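# Pry white strip out with palette knife, lay flat

## Task

The white strip sits level in its recess. Pick the palette knife out of the cup, grip it by its handle, and use only the knife to pry the white strip up at the notch. Afterwards set the strip down lying flat on the bench. The cup must stay upright, and neither the strip nor the knife may drop more than 4 cm.

## Robot and tools

Robot: two arms, left_arm (a five-finger left hand, mirror image of a right hand) and right_arm (a right hand). Scene frame: origin on the table top midway between the nominal bases, z up, table at z = 0; the left_arm base is on the +y side, across from the right_arm. Calibrated bases: left_arm (+0.031, +0.516, 0) m, quat_wxyz (+0.701, 0, 0, -0.713); right_arm (-0.014, -0.566, 0) m, quat_wxyz (+0.703, 0, 0, +0.711). Image left/right does not match arm names.

Hand point: a point fixed to the palm, 0.15 m out from the wrist face along the fingers and 0.05 m in front of the palm. Its +z runs along straight fingers (which reach 0.06-0.07 m past it), +y points out of the palm, +x goes across the palm away from the thumb on the right hand and toward the thumb on the left hand. A bracket on the little-finger side of the wrist can strike things, and with fingers level the wrist can hang as much as 0.11 m (palm down) or 0.23 m (palm up) under the point.

The row: every moving command is a row of 28 numbers, each in [-1, 1], always covering both arms. Order: left_arm dx, dy, dz, rx, ry, rz; left hand little, ring, middle, index, thumb_bend, thumb_turn, force_limit, speed; then the same 14 for right_arm. dx..rz are offsets, not poses: they are measured from that arm's Hand target at the moment the action or move begins, along scene-frame axes, with rotation about the Hand target position. 1.0 equals 0.6 m or 180 degrees; rx, ry, rz form a single rotation vector. Sending the same offset again moves further. Six zeros re-command the current Hand target. The controller limits each step's commanded orientation to 32 degrees from the measured one.

Hand numbers are absolute motor targets: fingers -1 straight, +1 curled; thumb_bend -1 straight, +1 fully bent; thumb_turn -1 beside the palm, +1 facing the fingers. force_limit maps -1..+1 to about 0..10 N at the fingertip (0..15 N for the two thumb motors). speed rises from nearly zero at -1 to full at +0.48 and stays full above. No value means 'unchanged': repeat the hand's last executed eight numbers, or, before any, its hand_measured six plus hand_force_limit and hand_speed. Thumb turned in, the hand grips things 0.035-0.065 m thick, or a handle as thin as 0.025 m. For a gentle grip close with speed at -0.94 or lower. To squeeze harder, raise force_limit and send a target more closed than hand_measured.

Tools:
- execute_actions(actions, cameras): actions is a list of actions; each action is a list of up to 15 rows, one per 1/30 s step, the last row repeating to fill 15 steps (0.5 s per action). Every row in an action counts from the same start pose. An empty list returns camera images.
- move(target, speed, blend, stop_force, zero, blocking, cameras): target is one 28-number row or a list of up to 15 rows, every row offset from the Hand targets at the move's start. speed: m/s, 0.002 to 3.6, default 0.25 (turning capped at twice that in rad/s); one value or one per target. blend: metres of corner rounding per target, 0 meaning stop. stop_force: N, 3 to 120, shared by both arms; ends an arm's path when its wrist sensor feels that much push against the motion; unreliable while the hand turns; omit it when backing away from contact. zero (only with stop_force): true re-zeroes the sensor first. blocking=false returns after about 0.5 s while the move continues (not allowed with stop_force). Paths run straight, do not avoid obstacles, and stop after 10 s. Route around an arm's own base, not past it.
- wait(seconds 0 to 10), stop(), zoom_image(camera, region [x0, y0, x1, y1] in pixels, at most 504 per side), show_instructions(), zero_wrist_force(arm: left_arm or right_arm), finished_scene(scene: the current scene's number).

Cameras: cam_high, cam_low, cam_left_wrist, cam_right_wrist, each 504x504; cameras ["all"] for all, [] for none.

Results: end_effector_position (m), end_effector_quat_wxyz and velocities in the scene frame; Hand target (the base for the next offsets; the hand often rests a bit short, so send the gap as an offset). hand_measured, hand_stopped_by (moving, target, force, stalled, fault) and hand_load_n list six values in motor order; a lost grip shows as load falling near 0. Wrist force and torque are in the hand's own axes, with a third line giving the peak since last shown. Joint torques and velocities ('within noise' when still). A move adds a 'move:' line: done, off_target, moving, held or fault, plus limits=paced (pose clipped) or limits=held (steps withheld).

Hazards: arms are stiff, so targets even slightly past firm contact can trigger a fault stop of 10 s. Force fault near 150 N on any part; torque limits 132 N m for the three big joints and 24.6 N m for each wrist joint. Motors at 70 °C print MOTOR HOT; at 85 °C the arm brakes for 30-60 s. Keep the arms from touching each other. Do not tip the cup, drop the knife or the part more than 4 cm, let anything leave the table, or slam or push hard. Loose objects may occasionally get nudged.

Each tool is called after "Emit:" as name(argument=value, ...) on one line, values as JSON.

Reference images:

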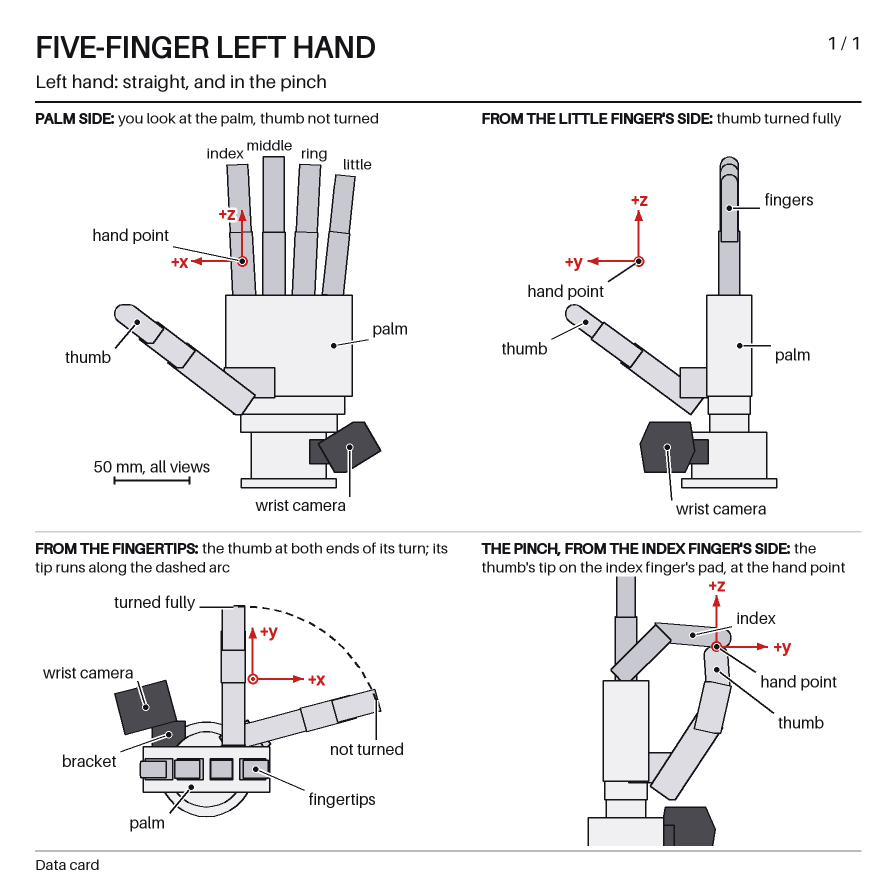

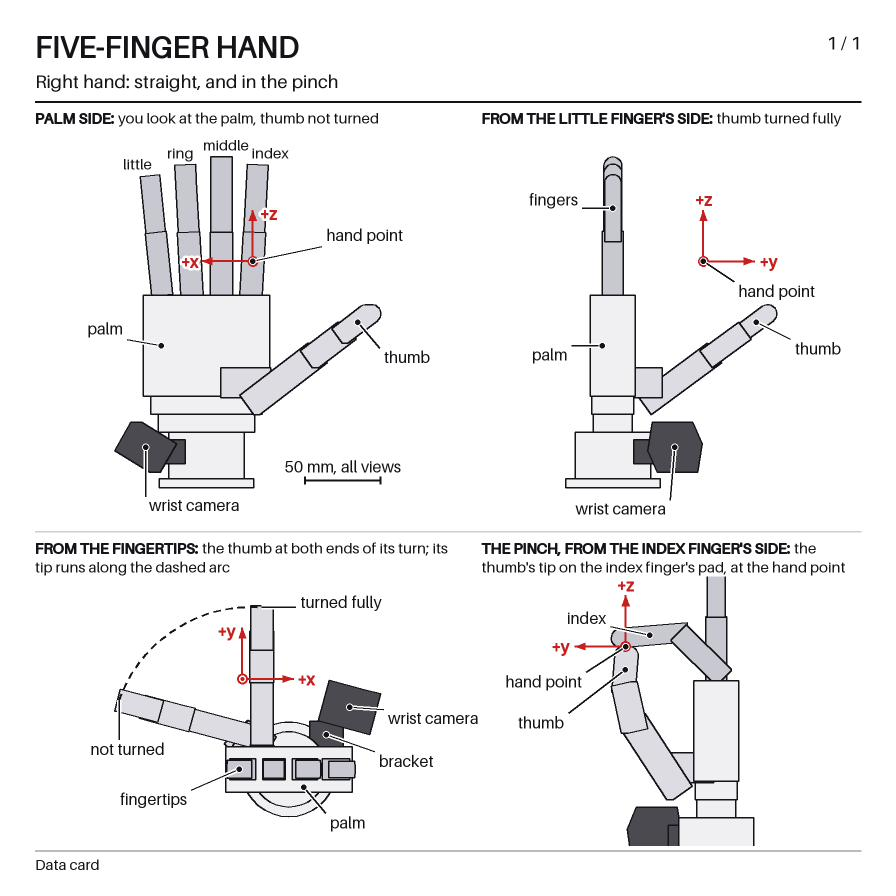

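## Session

Emit:
execute_actions(actions=[])

Scene clock: 0.00 s.
left_arm: end_effector_position=(+0.2211, +0.1643, +0.2157) hand_measured=(-1.000, -1.000, -1.000, -1.000, -1.000, -1.000) hand_load_n=(+0.0, +0.0, +0.0, +0.5, +0.0, +0.0) hand_stopped_by=(target, target, target, target, target, target) hand_force_limit=0.00 hand_speed=-0.80 end_effector_quat_wxyz=(+0.061, +0.789, -0.495, -0.358) | right_arm: end_effector_position=(+0.1505, +0.0448, +0.3556) hand_measured=(-1.000, -1.000, -1.000, -1.000, -1.000, -1.000) hand_load_n=(+0.0, +0.0, +0.0, +0.0, +0.0, +0.0) hand_stopped_by=(target, target, target, target, target, target) hand_force_limit=0.00 hand_speed=-0.80 end_effector_quat_wxyz=(+0.183, +0.081, +0.838, +0.508)
Joint positions: left_arm=[4.23 -2.173 -1.48 1.341 -1.498 2.219] | right_arm=[-0.467 -1.507 1.754 0.184 1.557 -0.256]
Joint velocities: within noise
Joint torques (N m): no reading
Wrist force (N): no reading
Wrist torque (N m): no reading
Wrist force, peak (N): no reading
Hand target: left_arm +0.2211, +0.1643, +0.2157; +0.061, +0.789, -0.495, -0.358 | right_arm +0.1505, +0.0448, +0.3556; +0.183, +0.081, +0.838, +0.508

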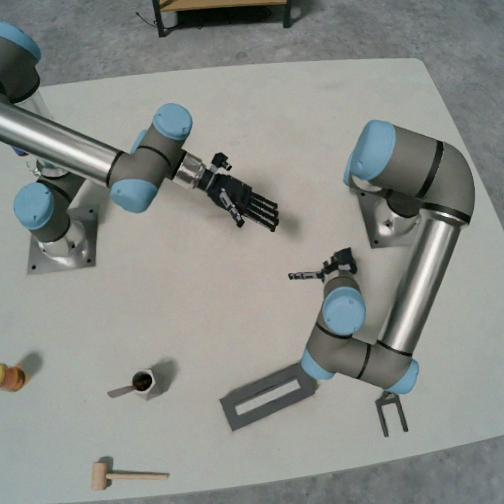

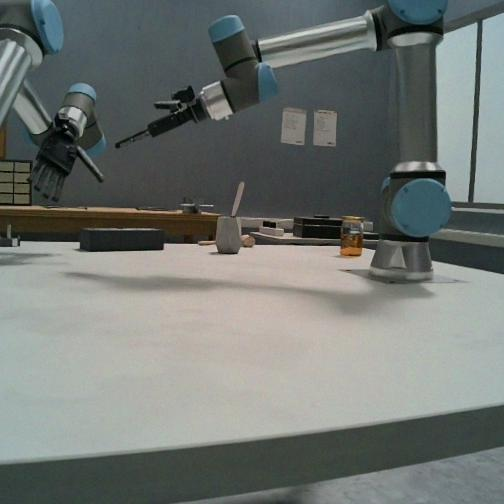

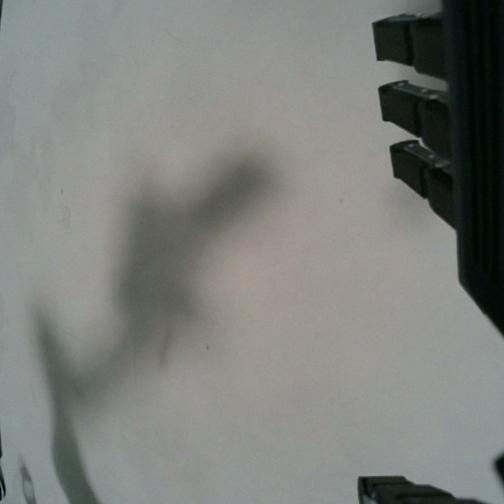

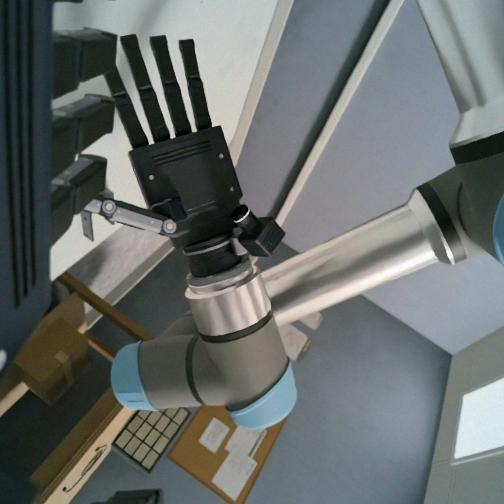

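Emit:
zoom_image(camera="cam_high", region=[90, 350, 190, 450])

Emit:
zoom_image(camera="cam_high", region=[205, 330, 335, 460])

Emit:
zoom_image(camera="cam_low", region=[60, 160, 260, 280])

Scaled by 5.040 from the camera's 504x504 image, which has a finer 720x720 frame.

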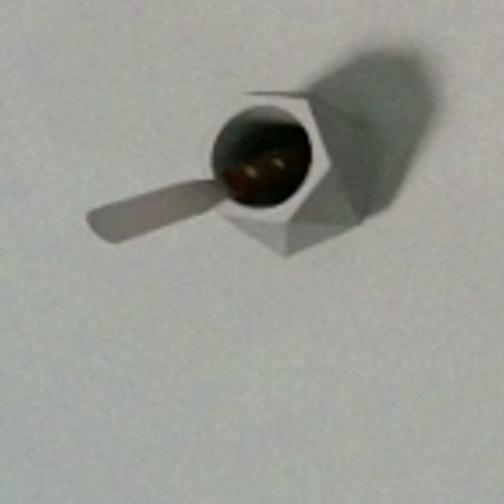

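Scaled by 3.877 from the camera's 504x504 image, which has a finer 720x720 frame.

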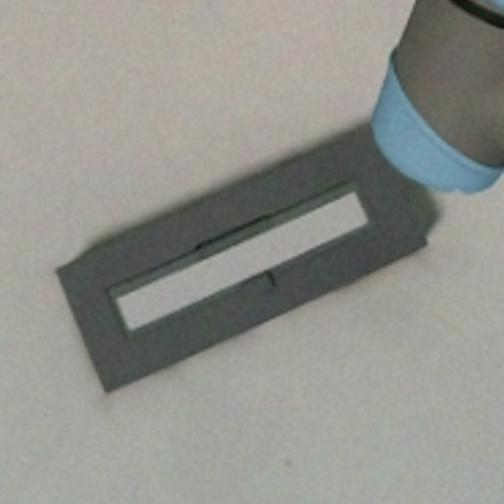

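Scaled by 2.520 from the camera's 504x504 image, which has a finer 720x720 frame.

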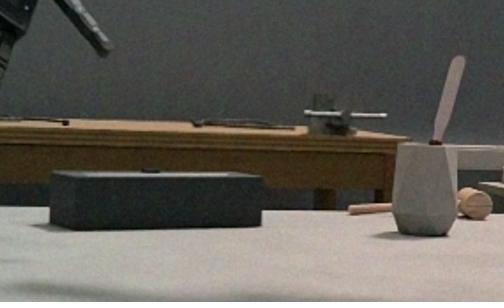

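Emit:
move(target=[0.5, -0.167, 0.125, 0, -0.25, 0, -1, -1, -1, -1, -1, -1, 0, -0.8, 0.2575, -0.675, -0.166, 0.4826, 0.3548, -0.2693, -1, -1, -1, -1, -1, -1, 0, -0.8], speed=0.35, cameras=["all"])

Scene clock: 47.20 s.
left_arm: end_effector_position=(+0.5198, +0.0652, +0.2899) hand_measured=(-1.000, -1.000, -1.000, -1.000, -1.000, -1.000) hand_load_n=(+0.0, +0.0, +0.0, +0.0, +0.0, +0.0) hand_stopped_by=(target, target, target, target, target, target) hand_force_limit=0.00 hand_speed=-0.80 end_effector_quat_wxyz=(-0.106, +0.876, -0.465, +0.066) | right_arm: end_effector_position=(+0.3049, -0.3602, +0.2559) hand_measured=(-1.000, -1.000, -1.000, -1.000, -1.000, -1.000) hand_load_n=(+0.0, +0.0, +0.0, +0.0, +0.5, +0.0) hand_stopped_by=(target, target, target, target, target, target) hand_force_limit=0.00 hand_speed=-0.80 end_effector_quat_wxyz=(-0.167, +0.687, +0.166, +0.687)
Joint positions: left_arm=[4.205 -2.618 -0.035 1.209 -1.787 2.036] | right_arm=[-1.434 -2.336 2.549 -0.213 1.242 1.572]
Joint torques (N m): left_arm=[-12.12 42.61 4.23 -0.77 1.54 -2.54] | right_arm=[-11.06 18.24 -23.6 -1 -1.46 1.93]
Wrist force (N): left_arm=[0.8 -0.3 0.9] | right_arm=[-0.7 0.4 -0.8]
Wrist torque (N m): left_arm=[-0.12 -0.10 0.00] | right_arm=[0.23 0.39 0.09]
Wrist force, peak (N): left_arm=[1.3 -1.0 0.8] | right_arm=[-0.6 1.3 -0.8]
Hand target: left_arm +0.5211, +0.0641, +0.2907; -0.133, +0.866, -0.480, -0.029 | right_arm +0.3050, -0.3602, +0.2560; -0.167, +0.687, +0.166, +0.687
Off the commanded pose: left_arm 0.002 m, 12 deg | right_arm 0.000 m, 0 deg.
elbow stopped short (left arm): the move would have taken joint 3 (elbow) straighter than the controller allows.
move: off_target (left_arm)
camera_calibration:
cam_left_wrist: T_world_to_cam=[[0.938883, 0.263586, 0.221407, -0.565202], [0.151938, -0.894454, 0.420555, -0.138738], [0.308891, -0.361212, -0.879836, 0.233105], [0, 0, 0, 1]] pos_world=[0.479734, 0.109085, 0.388581]
cam_right_wrist: T_world_to_cam=[[0.385739, -0.89165, 0.236993, -0.499961], [-0.350629, -0.379277, -0.856276, 0.191472], [0.853384, 0.247202, -0.458941, 0.0612519], [0, 0, 0, 1]] pos_world=[0.207719, -0.388311, 0.310551]

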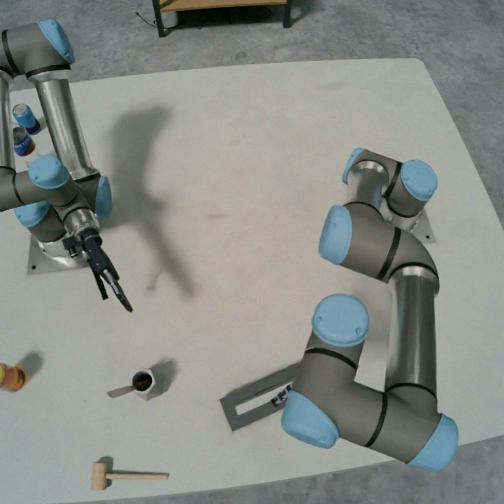

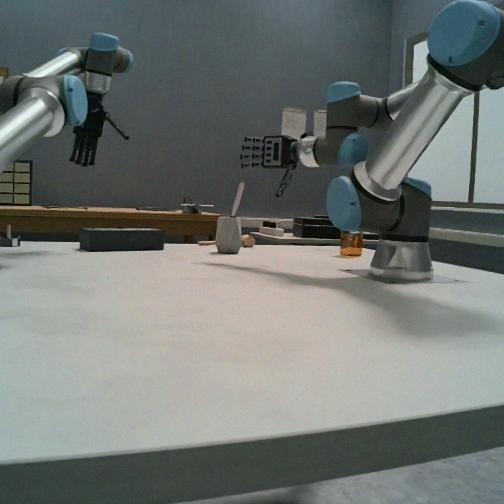

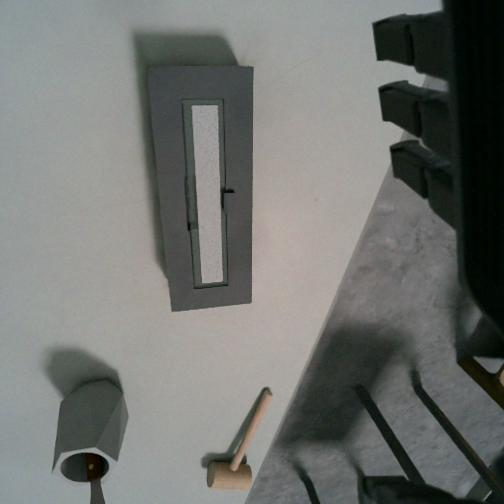

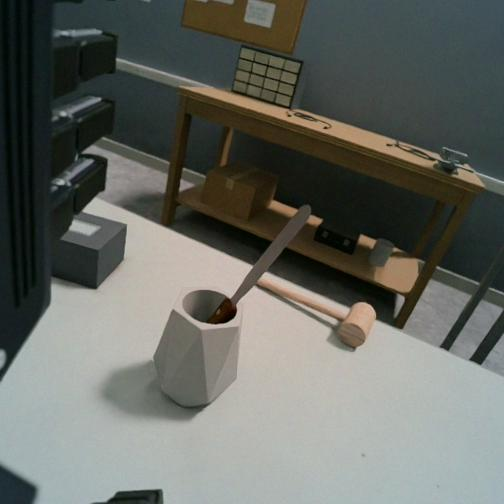

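Emit:
zoom_image(camera="cam_left_wrist", region=[130, 50, 270, 320])

Emit:
zoom_image(camera="cam_left_wrist", region=[170, 150, 260, 240])

Emit:
zoom_image(camera="cam_right_wrist", region=[130, 190, 330, 430])

Emit:
zoom_image(camera="cam_left_wrist", region=[30, 350, 180, 504])

Scaled by 1.867 from the camera's 504x504 image, which has a finer 720x720 frame.

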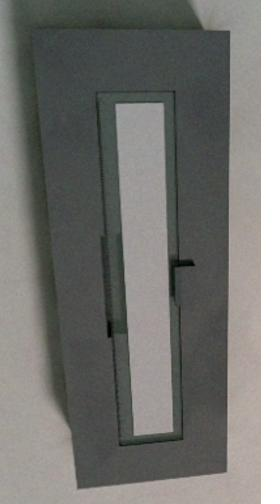

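Scaled by 5.600 from the camera's 504x504 image, which has a finer 720x720 frame.

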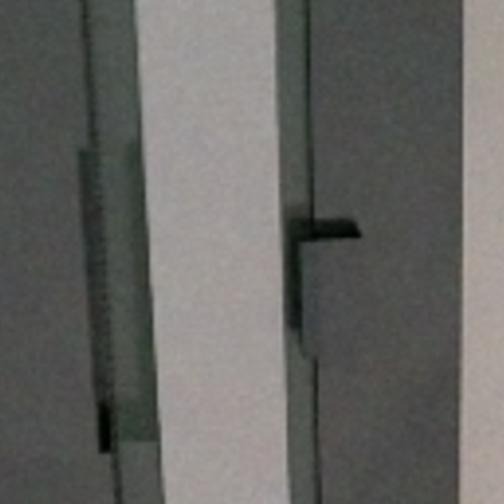

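Scaled by 2.100 from the camera's 504x504 image, which has a finer 720x720 frame.

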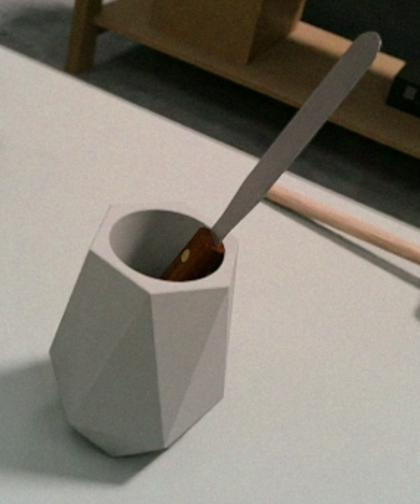

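Scaled by 3.273 from the camera's 504x504 image, which has a finer 720x720 frame.

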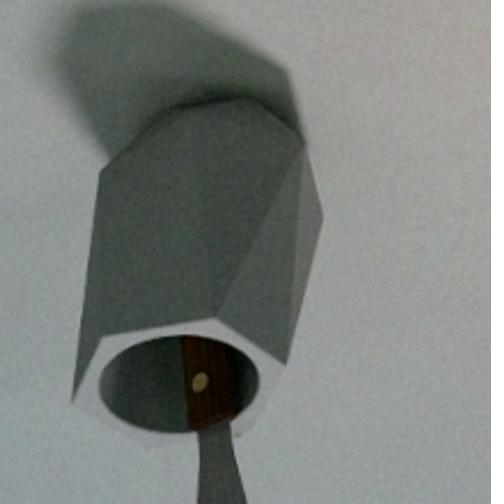

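Emit:
move(target=[0.0432, -0.0377, -0.2095, 0, 0, 0, -1, -1, -1, -1, -1, -1, 0, -0.8, 0, 0, 0, 0, 0, 0, -1, -1, -1, -1, -1, -1, 0, -0.8], speed=0.25, cameras=["cam_left_wrist", "cam_high"])

Emit:
zoom_image(camera="cam_left_wrist", region=[160, 150, 340, 330])

Scene clock: 99.30 s.
left_arm: end_effector_position=(+0.5457, +0.0425, +0.1646) hand_measured=(-1.000, -1.000, -1.000, -1.000, -1.000, -1.000) hand_load_n=(+0.0, +0.0, +0.0, +0.0, -0.5, +0.0) hand_stopped_by=(target, target, target, target, target, target) hand_force_limit=0.00 hand_speed=-0.80 end_effector_quat_wxyz=(-0.119, +0.873, -0.473, +0.026) | right_arm: end_effector_position=(+0.3050, -0.3602, +0.2560) hand_measured=(-1.000, -1.000, -1.000, -1.000, -1.000, -1.000) hand_load_n=(+0.5, +0.0, +0.0, +0.0, +0.0, +0.0) hand_stopped_by=(target, target, target, target, target, target) hand_force_limit=0.00 hand_speed=-0.80 end_effector_quat_wxyz=(-0.167, +0.687, +0.166, +0.687)
Joint positions: left_arm=[4.186 -2.794 -0.035 1.3 -1.811 2.026] | right_arm=[-1.434 -2.336 2.548 -0.213 1.242 1.572]
Joint torques (N m): left_arm=[9.51 46.55 13.13 -1.94 1.22 2.62] | right_arm=[10.28 18.7 -32.38 -2.82 1.35 1.24]
Wrist force (N): left_arm=[0.8 -0.6 0.6] | right_arm=[-0.7 0.3 -0.7]
Wrist torque (N m): left_arm=[-0.17 -0.11 0.09] | right_arm=[0.20 0.39 0.09]
Wrist force, peak (N): left_arm=[1.8 0.2 2.7] | right_arm=[-0.8 0.3 -1.2]
Hand target: left_arm +0.5470, +0.0415, +0.1650; -0.133, +0.866, -0.480, -0.029 | right_arm +0.3050, -0.3602, +0.2560; -0.167, +0.687, +0.166, +0.687
Off the commanded pose: left_arm 0.002 m, 7 deg | right_arm 0.000 m, 0 deg.
elbow stopped short (left arm): the move would have taken joint 3 (elbow) straighter than the controller allows.
move: off_target (left_arm)
camera_calibration:
cam_left_wrist: T_world_to_cam=[[0.952639, 0.244847, 0.18036, -0.555749], [0.169174, -0.91953, 0.354746, -0.107937], [0.252705, -0.307433, -0.917401, 0.141225], [0, 0, 0, 1]] pos_world=[0.512, 0.0802394, 0.268086]
Images, in order (width x height): cam_high 504x504, cam_left_wrist 504x504.

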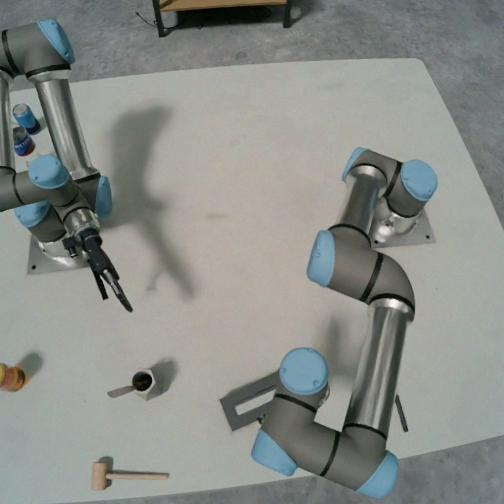

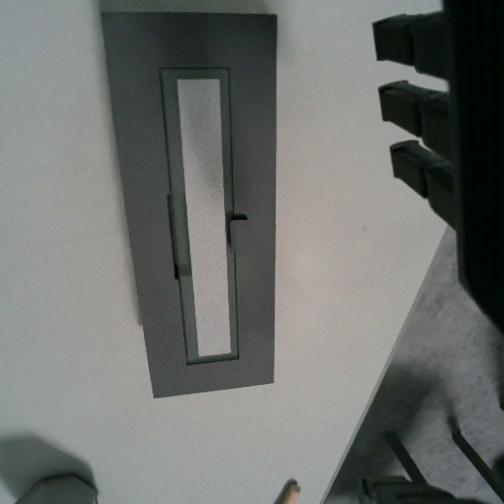

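Scaled by 2.800 from the camera's 504x504 image, which has a finer 720x720 frame.

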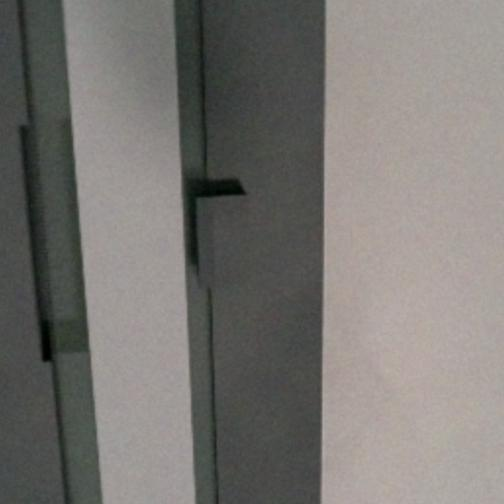

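Emit:
wait(seconds=0, cameras=["cam_low", "cam_left_wrist"])

Emit:
zoom_image(camera="cam_low", region=[70, 220, 170, 260])

Emit:
zoom_image(camera="cam_left_wrist", region=[210, 200, 260, 250])

Emit:
zoom_image(camera="cam_left_wrist", region=[155, 180, 205, 290])

Scene clock: 107.67 s.
left_arm: end_effector_position=(+0.5458, +0.0425, +0.1645) hand_measured=(-1.000, -1.000, -1.000, -1.000, -1.000, -1.000) hand_load_n=(+0.0, +0.0, +0.0, +0.0, +0.0, +0.0) hand_stopped_by=(target, target, target, target, target, target) hand_force_limit=0.00 hand_speed=-0.80 end_effector_quat_wxyz=(-0.119, +0.873, -0.473, +0.026) | right_arm: end_effector_position=(+0.3050, -0.3602, +0.2560) hand_measured=(-1.000, -1.000, -1.000, -1.000, -1.000, -1.000) hand_load_n=(+0.0, +0.0, +0.0, +0.0, +0.0, +0.0) hand_stopped_by=(target, target, target, target, target, target) hand_force_limit=0.00 hand_speed=-0.80 end_effector_quat_wxyz=(-0.167, +0.687, +0.166, +0.687)
Joint positions: left_arm=[4.186 -2.795 -0.035 1.3 -1.811 2.026] | right_arm=[-1.434 -2.336 2.548 -0.213 1.242 1.572]
Joint torques (N m): left_arm=[10.69 47.08 25.37 -1.01 1.58 2.48] | right_arm=[10.18 14.67 -31.26 -2.86 1.74 -0.29]
Wrist force (N): left_arm=[0.9 -0.2 0.7] | right_arm=[-0.8 0.3 -0.9]
Wrist torque (N m): left_arm=[-0.11 -0.12 0.07] | right_arm=[0.22 0.40 0.08]
Wrist force, peak (N): left_arm=[1.1 -0.7 0.9] | right_arm=[-0.8 0.4 -1.0]
Hand target: left_arm +0.5470, +0.0415, +0.1650; -0.133, +0.866, -0.480, -0.029 | right_arm +0.3050, -0.3602, +0.2560; -0.167, +0.687, +0.166, +0.687
Off the commanded pose: left_arm 0.002 m, 7 deg | right_arm 0.000 m, 0 deg.
camera_calibration:
cam_left_wrist: T_world_to_cam=[[0.952629, 0.244926, 0.180304, -0.555819], [0.169241, -0.919478, 0.354848, -0.107856], [0.252697, -0.307523, -0.917373, 0.141051], [0, 0, 0, 1]] pos_world=[0.5121, 0.0803396, 0.267885]
Images, in order (width x height): cam_low 504x504, cam_left_wrist 504x504.

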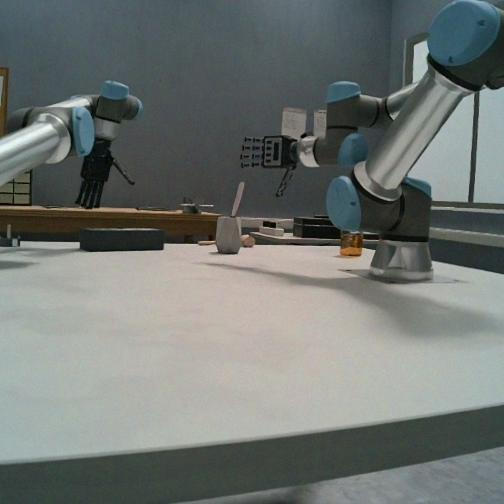

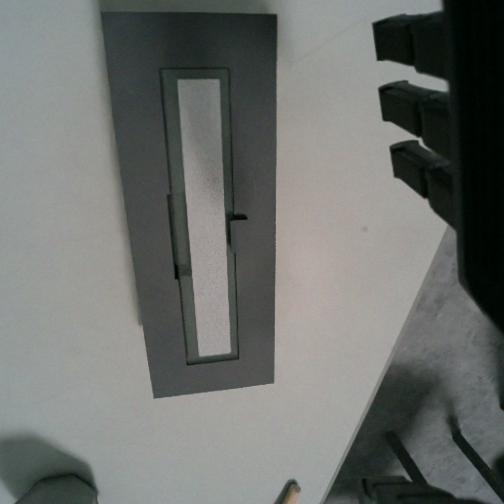

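Scaled by 5.040 from the camera's 504x504 image, which has a finer 720x720 frame.

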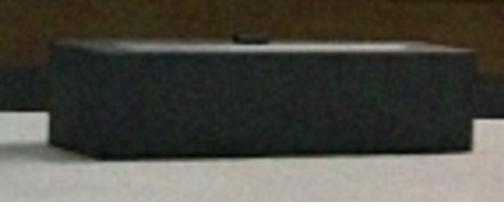

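Scaled by 10.080 from the camera's 504x504 image, which has a finer 720x720 frame.

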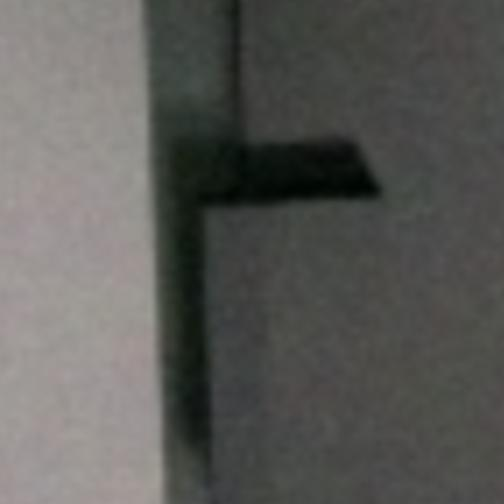

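Scaled by 4.582 from the camera's 504x504 image, which has a finer 720x720 frame.

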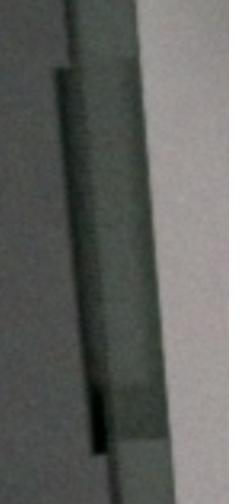

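Emit:
move(target=[-0.11, -0.034, -0.0817, 0, -0.194, 0, -1, -1, -1, -1, -1, -1, 0, -0.8, 0, 0, 0, 0, 0, 0, -1, -1, -1, -1, -1, -1, 0, -0.8], speed=0.25, cameras=["cam_left_wrist", "cam_high"])

Emit:
zoom_image(camera="cam_left_wrist", region=[160, 150, 340, 330])

Scene clock: 148.07 s.
left_arm: end_effector_position=(+0.4810, +0.0211, +0.1161) hand_measured=(-1.000, -1.000, -1.000, -1.000, -1.000, -1.000) hand_load_n=(+0.0, +0.0, +0.0, +0.0, +0.0, +0.0) hand_stopped_by=(target, target, target, target, target, target) hand_force_limit=0.00 hand_speed=-0.80 end_effector_quat_wxyz=(-0.271, +0.835, -0.418, +0.232) | right_arm: end_effector_position=(+0.3050, -0.3602, +0.2560) hand_measured=(-1.000, -1.000, -1.000, -1.000, -1.000, -1.000) hand_load_n=(+0.0, +0.0, +0.0, +0.0, +0.0, +0.0) hand_stopped_by=(target, target, target, target, target, target) hand_force_limit=0.00 hand_speed=-0.80 end_effector_quat_wxyz=(-0.167, +0.687, +0.166, +0.687)
Joint positions: left_arm=[3.942 -2.335 -1.066 2.155 -2.237 1.825] | right_arm=[-1.434 -2.336 2.548 -0.213 1.242 1.572]
Joint torques (N m): left_arm=[-4.02 36.62 6.22 -0.45 -2.1 0.63] | right_arm=[11.24 8.54 -29.79 -2.69 1.54 -1.58]
Wrist force (N): left_arm=[1.5 -0.5 1.0] | right_arm=[-0.7 0.2 -0.8]
Wrist torque (N m): left_arm=[-0.16 -0.23 0.06] | right_arm=[0.20 0.39 0.09]
Wrist force, peak (N): left_arm=[0.5 -1.8 0.9] | right_arm=[-0.9 0.2 -1.0]
Hand target: left_arm +0.4810, +0.0211, +0.1160; -0.271, +0.835, -0.418, +0.232 | right_arm +0.3050, -0.3602, +0.2560; -0.167, +0.687, +0.166, +0.687
Off the commanded pose: left_arm 0.000 m, 0 deg | right_arm 0.000 m, 0 deg.
move: done
camera_calibration:
cam_left_wrist: T_world_to_cam=[[0.72459, 0.2279, 0.650408, -0.424659], [0.00391399, -0.945088, 0.326793, -0.016092], [0.689169, -0.234245, -0.685693, -0.131943], [0, 0, 0, 1]] pos_world=[0.398697, 0.0506644, 0.190989]
Images, in order (width x height): cam_high 504x504, cam_left_wrist 504x504.

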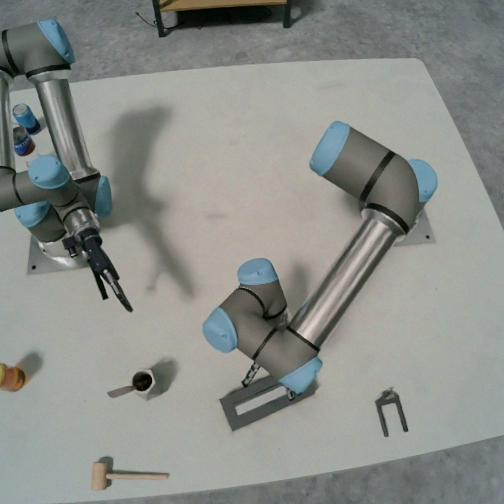

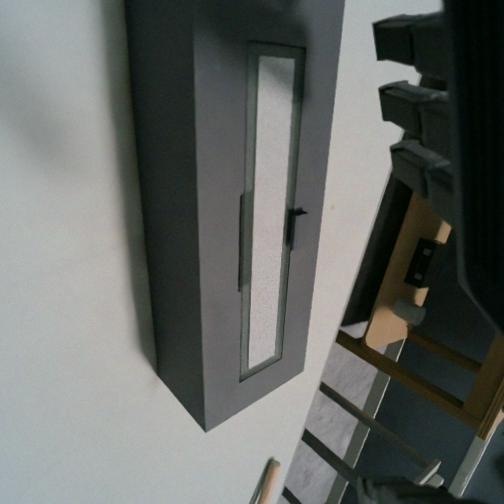

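Scaled by 2.800 from the camera's 504x504 image, which has a finer 720x720 frame.

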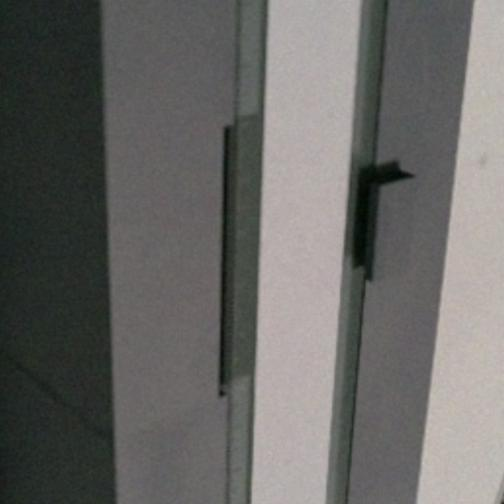

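Emit:
zoom_image(camera="cam_left_wrist", region=[270, 190, 330, 260])

Emit:
zoom_image(camera="cam_left_wrist", region=[225, 180, 285, 300])

Emit:
zoom_image(camera="cam_left_wrist", region=[225, 300, 315, 400])

Emit:
zoom_image(camera="cam_high", region=[210, 360, 330, 440])

Scaled by 7.200 from the camera's 504x504 image, which has a finer 720x720 frame.

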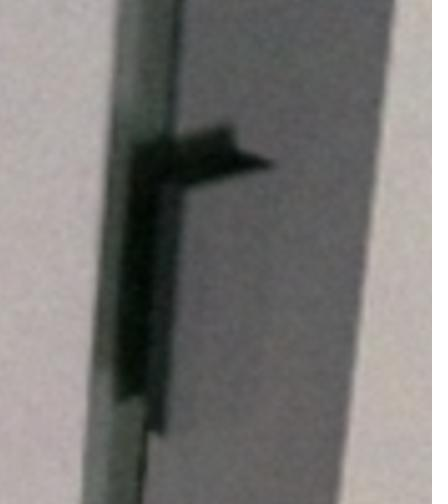

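Scaled by 4.200 from the camera's 504x504 image, which has a finer 720x720 frame.

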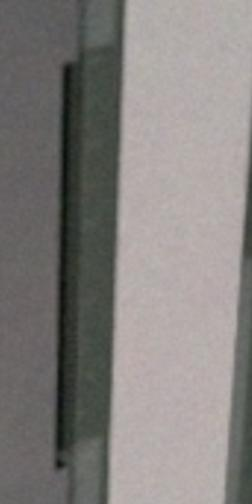

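Scaled by 5.040 from the camera's 504x504 image, which has a finer 720x720 frame.

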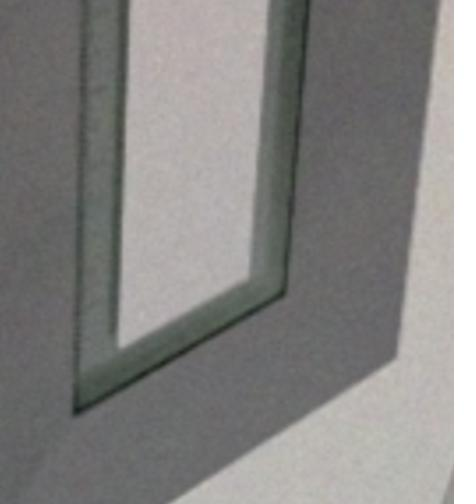

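Scaled by 4.200 from the camera's 504x504 image, which has a finer 720x720 frame.

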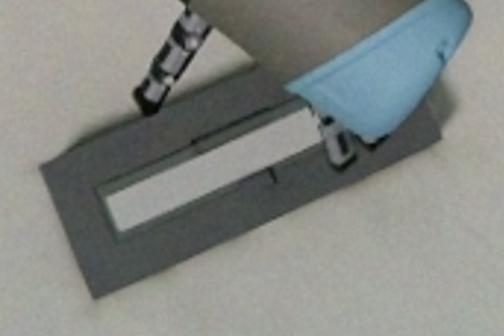

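Emit:
zoom_image(camera="cam_left_wrist", region=[232, 180, 262, 210])

Emit:
zoom_image(camera="cam_left_wrist", region=[230, 270, 260, 300])

Emit:
zoom_image(camera="cam_left_wrist", region=[230, 350, 290, 390])

Emit:
zoom_image(camera="cam_left_wrist", region=[240, 35, 320, 85])

Scaled by 16.800 from the camera's 504x504 image, which has a finer 720x720 frame.

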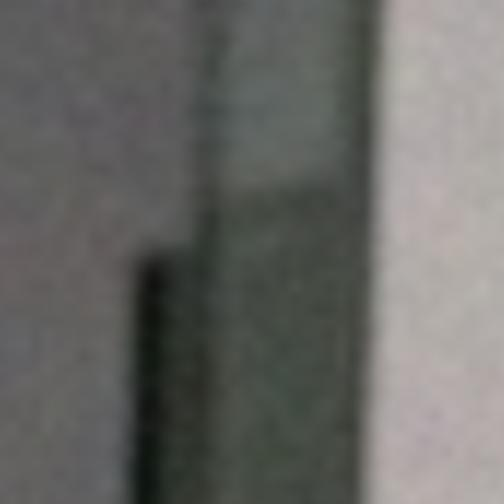

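Scaled by 16.800 from the camera's 504x504 image, which has a finer 720x720 frame.

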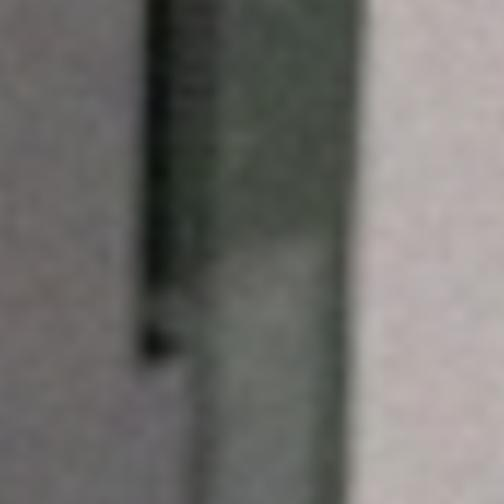

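Scaled by 8.400 from the camera's 504x504 image, which has a finer 720x720 frame.

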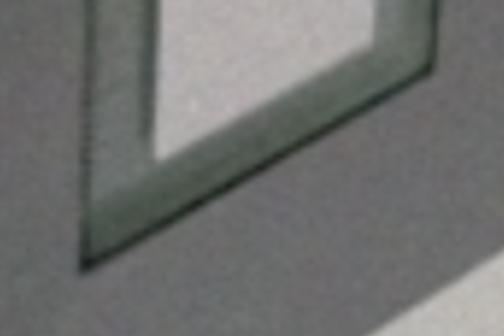

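Scaled by 6.300 from the camera's 504x504 image, which has a finer 720x720 frame.

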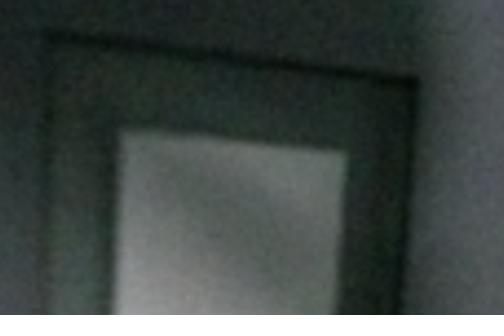

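Emit:
move(target=[[-0.2017, 0.2317, 0.4067, -0.475, 0.0324, -0.338, -1, -1, -1, -1, -1, -1, 0, -0.3, 0, 0, 0, 0, 0, 0, -1, -1, -1, -1, -1, 1, 0, -0.3], [-0.2017, 0.2317, 0.4067, -0.475, 0.0324, -0.338, -1, -1, -1, -1, -1, -1, 0, -0.3, 0.189, 0.2537, -0.065, 0.0529, 0.0854, -0.4608, -1, -1, -1, -1, -1, 1, 0, -0.3]], speed=0.35, cameras=["all"])

Scene clock: 245.03 s.
left_arm: end_effector_position=(+0.3600, +0.1598, +0.3601) hand_measured=(-1.000, -1.000, -1.000, -1.000, -1.000, -1.000) hand_load_n=(+0.0, +0.0, +0.0, +0.0, +0.5, +0.0) hand_stopped_by=(target, target, target, target, target, target) hand_force_limit=0.00 hand_speed=-0.30 end_effector_quat_wxyz=(+0.501, +0.500, -0.495, +0.505) | right_arm: end_effector_position=(+0.3987, -0.2353, +0.2247) hand_measured=(-1.000, -1.000, -1.000, -1.000, -1.000, +1.000) hand_load_n=(+0.0, +0.0, +0.0, +0.0, +0.0, +0.5) hand_stopped_by=(target, target, target, target, target, target) hand_force_limit=0.00 hand_speed=-0.30 end_effector_quat_wxyz=(-0.159, -0.713, +0.272, -0.627)
Joint positions: left_arm=[4.801 -1.661 -1.905 3.388 0.063 1.747] | right_arm=[-0.694 -0.848 1.211 0.805 2.962 2.849]
Joint torques (N m): left_arm=[11.57 19.2 24.27 0.67 -0.26 -2.65] | right_arm=[9.31 -38.62 -21.22 3.77 2.97 1.85]
Wrist force (N): left_arm=[1.8 -0.7 1.7] | right_arm=[-0.4 1.1 -0.8]
Wrist torque (N m): left_arm=[-0.18 -0.37 0.19] | right_arm=[0.39 0.35 0.28]
Wrist force, peak (N): left_arm=[2.2 -1.0 1.8] | right_arm=[3.9 0.5 -3.3]
Hand target: left_arm +0.3600, +0.1600, +0.3600; +0.499, +0.502, -0.498, +0.502 | right_arm +0.3987, -0.2353, +0.2247; +0.159, +0.713, -0.272, +0.627 (not the last commanded pose)
Off the commanded pose: left_arm 0.000 m, 1 deg | right_arm 0.035 m, 21 deg.
move: held (right_arm; a check stopped the path); path passed 1 of 2 targets; limits=held
pose unreachable (right arm): on one or more control steps of this call, first in action 0 (counted from 0), this arm could not follow its commanded pose, so it was not sent that pose on those steps. It may still have moved: this result reports where it is.
cause: moving toward the commanded pose would bring two parts of the arm too close to each other (joints 4 (wrist 1) to 6 (wrist 3) lie between them).
camera_calibration:
cam_left_wrist: T_world_to_cam=[[0.950925, -0.00761615, 0.309328, -0.448291], [-0.265683, 0.492322, 0.828874, -0.277746], [-0.158602, -0.87038, 0.466137, 0.143462], [0, 0, 0, 1]] pos_world=[0.375252, 0.258192, 0.302013]
cam_right_wrist: T_world_to_cam=[[-0.605222, -0.784892, 0.132854, 0.0263039], [-0.553627, 0.295084, -0.778732, 0.467181], [0.572017, -0.544858, -0.613129, -0.103545], [0, 0, 0, 1]] pos_world=[0.333793, -0.173629, 0.296828]

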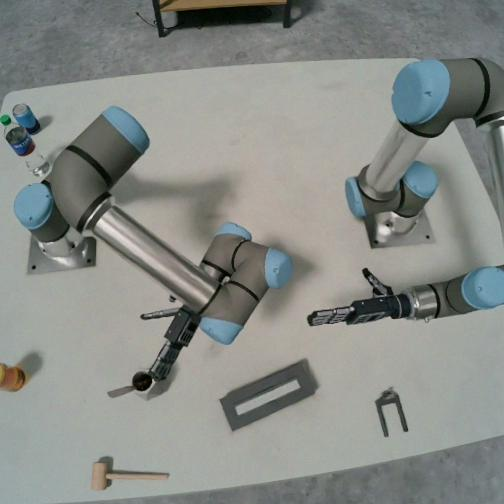

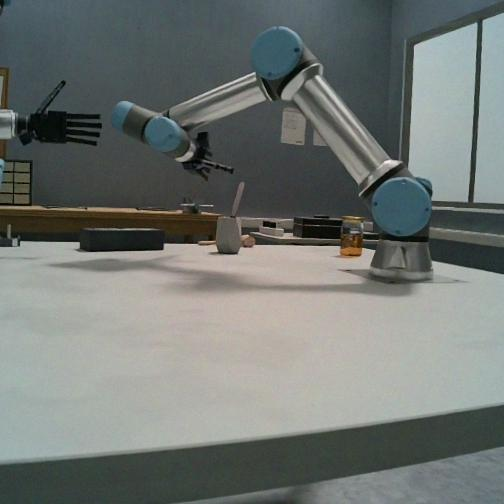

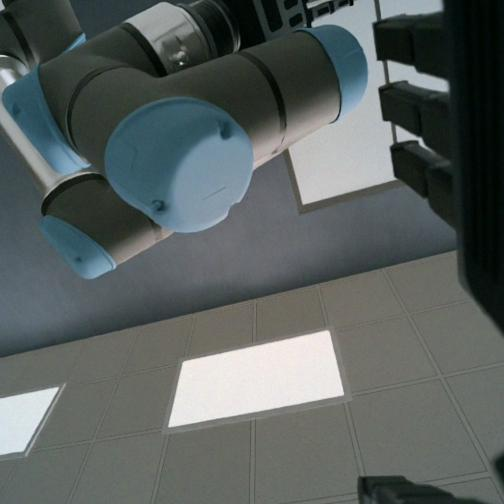

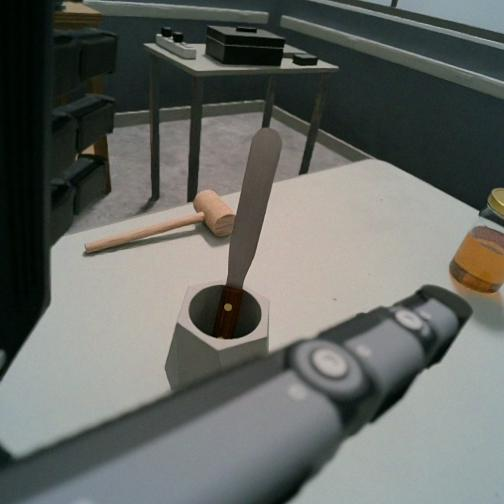

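Emit:
zoom_image(camera="cam_right_wrist", region=[150, 110, 330, 390])

Emit:
zoom_image(camera="cam_high", region=[100, 300, 220, 420])

Emit:
zoom_image(camera="cam_low", region=[150, 110, 290, 260])

Scaled by 1.800 from the camera's 504x504 image, which has a finer 720x720 frame.

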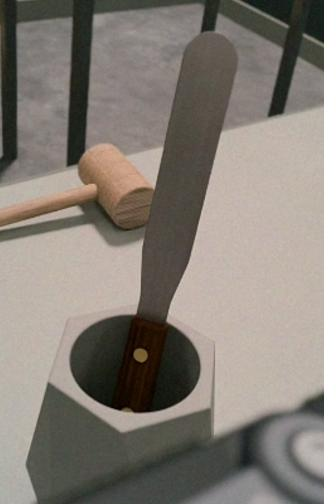

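Scaled by 4.200 from the camera's 504x504 image, which has a finer 720x720 frame.

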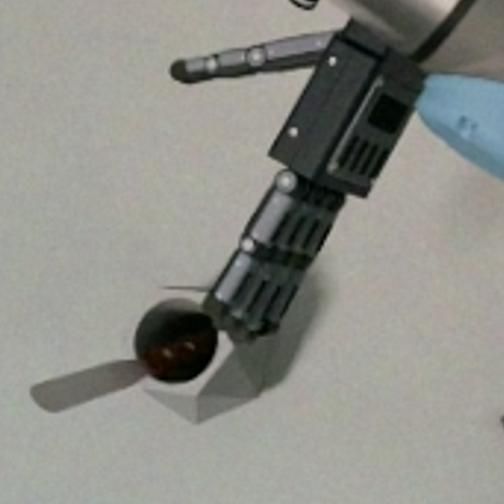

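Scaled by 3.360 from the camera's 504x504 image, which has a finer 720x720 frame.

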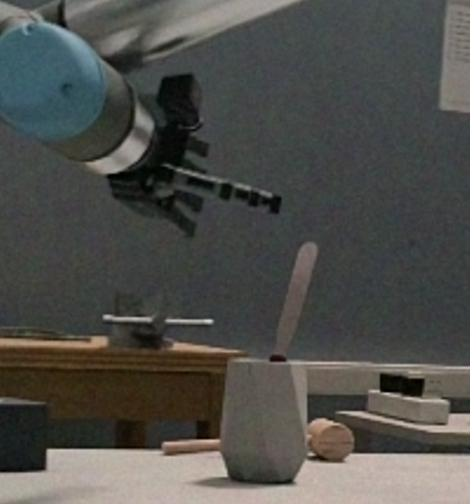

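Emit:
move(target=[[0, 0, 0, 0, 0, 0, -1, -1, -1, -1, -1, 1, 0, -0.3, -0.1562, -0.2082, 0.0522, -0.0424, -0.0522, 0.348, -1, -1, -1, -1, -1, 1, 0, -0.3], [0.1188, -0.6358, -0.298, 0.1136, 0.0444, 0.1884, -1, -1, -1, -1, -1, 1, 0, -0.3, -0.1562, -0.2082, 0.0522, -0.0424, -0.0522, 0.348, -1, -1, -1, -1, -1, 1, 0, -0.3]], speed=0.35, cameras=["all"])

Scene clock: 416.37 s.
left_arm: end_effector_position=(+0.4313, -0.2214, +0.1813) hand_measured=(-1.000, -1.000, -1.000, -1.000, -1.000, +1.000) hand_load_n=(+0.0, +0.0, +0.0, +0.0, +0.0, +0.0) hand_stopped_by=(target, target, target, target, target, target) hand_force_limit=0.00 hand_speed=-0.30 end_effector_quat_wxyz=(+0.269, +0.737, -0.375, +0.494) end_effector_velocity=(+0.001, -0.001, +0.001) end_effector_angular_velocity=(-0.001, -0.002, +0.002) | right_arm: end_effector_position=(+0.3050, -0.3602, +0.2560) hand_measured=(-1.000, -1.000, -1.000, -1.000, -1.000, +1.000) hand_load_n=(+0.0, +0.0, +0.0, +0.0, +0.0, +0.0) hand_stopped_by=(target, target, target, target, target, target) hand_force_limit=0.00 hand_speed=-0.30 end_effector_quat_wxyz=(-0.166, +0.688, +0.166, +0.687)
Joint positions: left_arm=[3.94 -2.22 -1.357 3.196 -1.404 1.61] | right_arm=[-1.432 -2.334 2.547 -0.212 1.245 1.571]
Joint velocities: left_arm=[-0.001 -0.002 0.006 -0.002 -0.003 0] | right_arm=[within noise]
Joint torques (N m): left_arm=[-9.15 34.55 27.62 -0.86 -0.98 0.48] | right_arm=[10.62 19.17 -27.13 -2.88 1.62 -2.25]
Wrist force (N): left_arm=[1.8 -0.8 1.4] | right_arm=[-0.6 0.5 -0.8]
Wrist torque (N m): left_arm=[-0.20 -0.33 0.12] | right_arm=[0.24 0.37 0.06]
Wrist force, peak (N): left_arm=[1.6 0.9 3.4] | right_arm=[-1.1 1.0 -1.5]
Hand target: left_arm +0.4312, -0.2215, +0.1812; +0.269, +0.737, -0.375, +0.494 | right_arm +0.3050, -0.3602, +0.2560; -0.166, +0.688, +0.166, +0.687
Off the commanded pose: left_arm 0.000 m, 0 deg | right_arm 0.000 m, 0 deg.
move: done
camera_calibration:
cam_left_wrist: T_world_to_cam=[[0.859665, 0.441521, 0.256972, -0.315378], [-0.278104, -0.0174795, 0.960392, -0.0542287], [0.428525, -0.897081, 0.107762, -0.287937], [0, 0, 0, 1]] pos_world=[0.379426, -0.120004, 0.164153]
cam_right_wrist: T_world_to_cam=[[0.385496, -0.891638, 0.237433, -0.500063], [-0.351982, -0.379965, -0.855415, 0.191547], [0.852937, 0.246187, -0.460316, 0.0614051], [0, 0, 0, 1]] pos_world=[0.207819, -0.388211, 0.31085]

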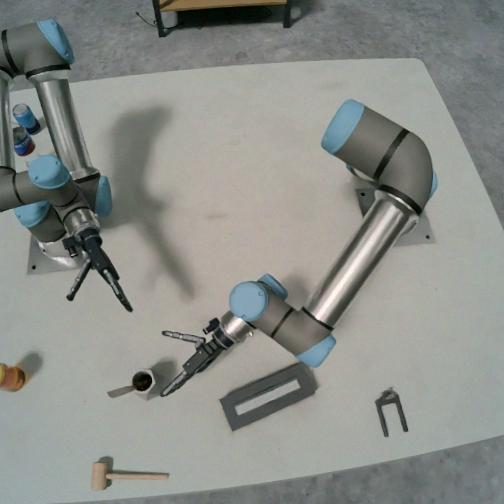

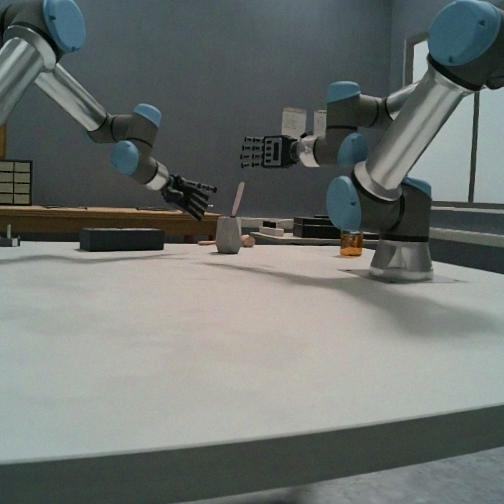

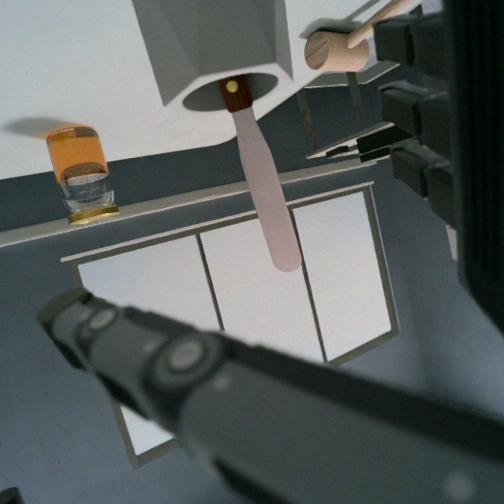

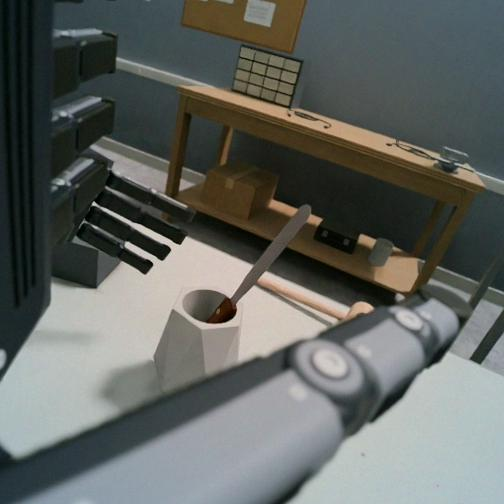

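Emit:
zoom_image(camera="cam_left_wrist", region=[160, 60, 340, 290])

Scaled by 2.191 from the camera's 504x504 image, which has a finer 720x720 frame.

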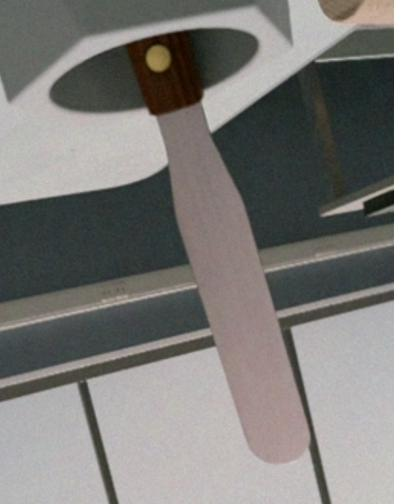

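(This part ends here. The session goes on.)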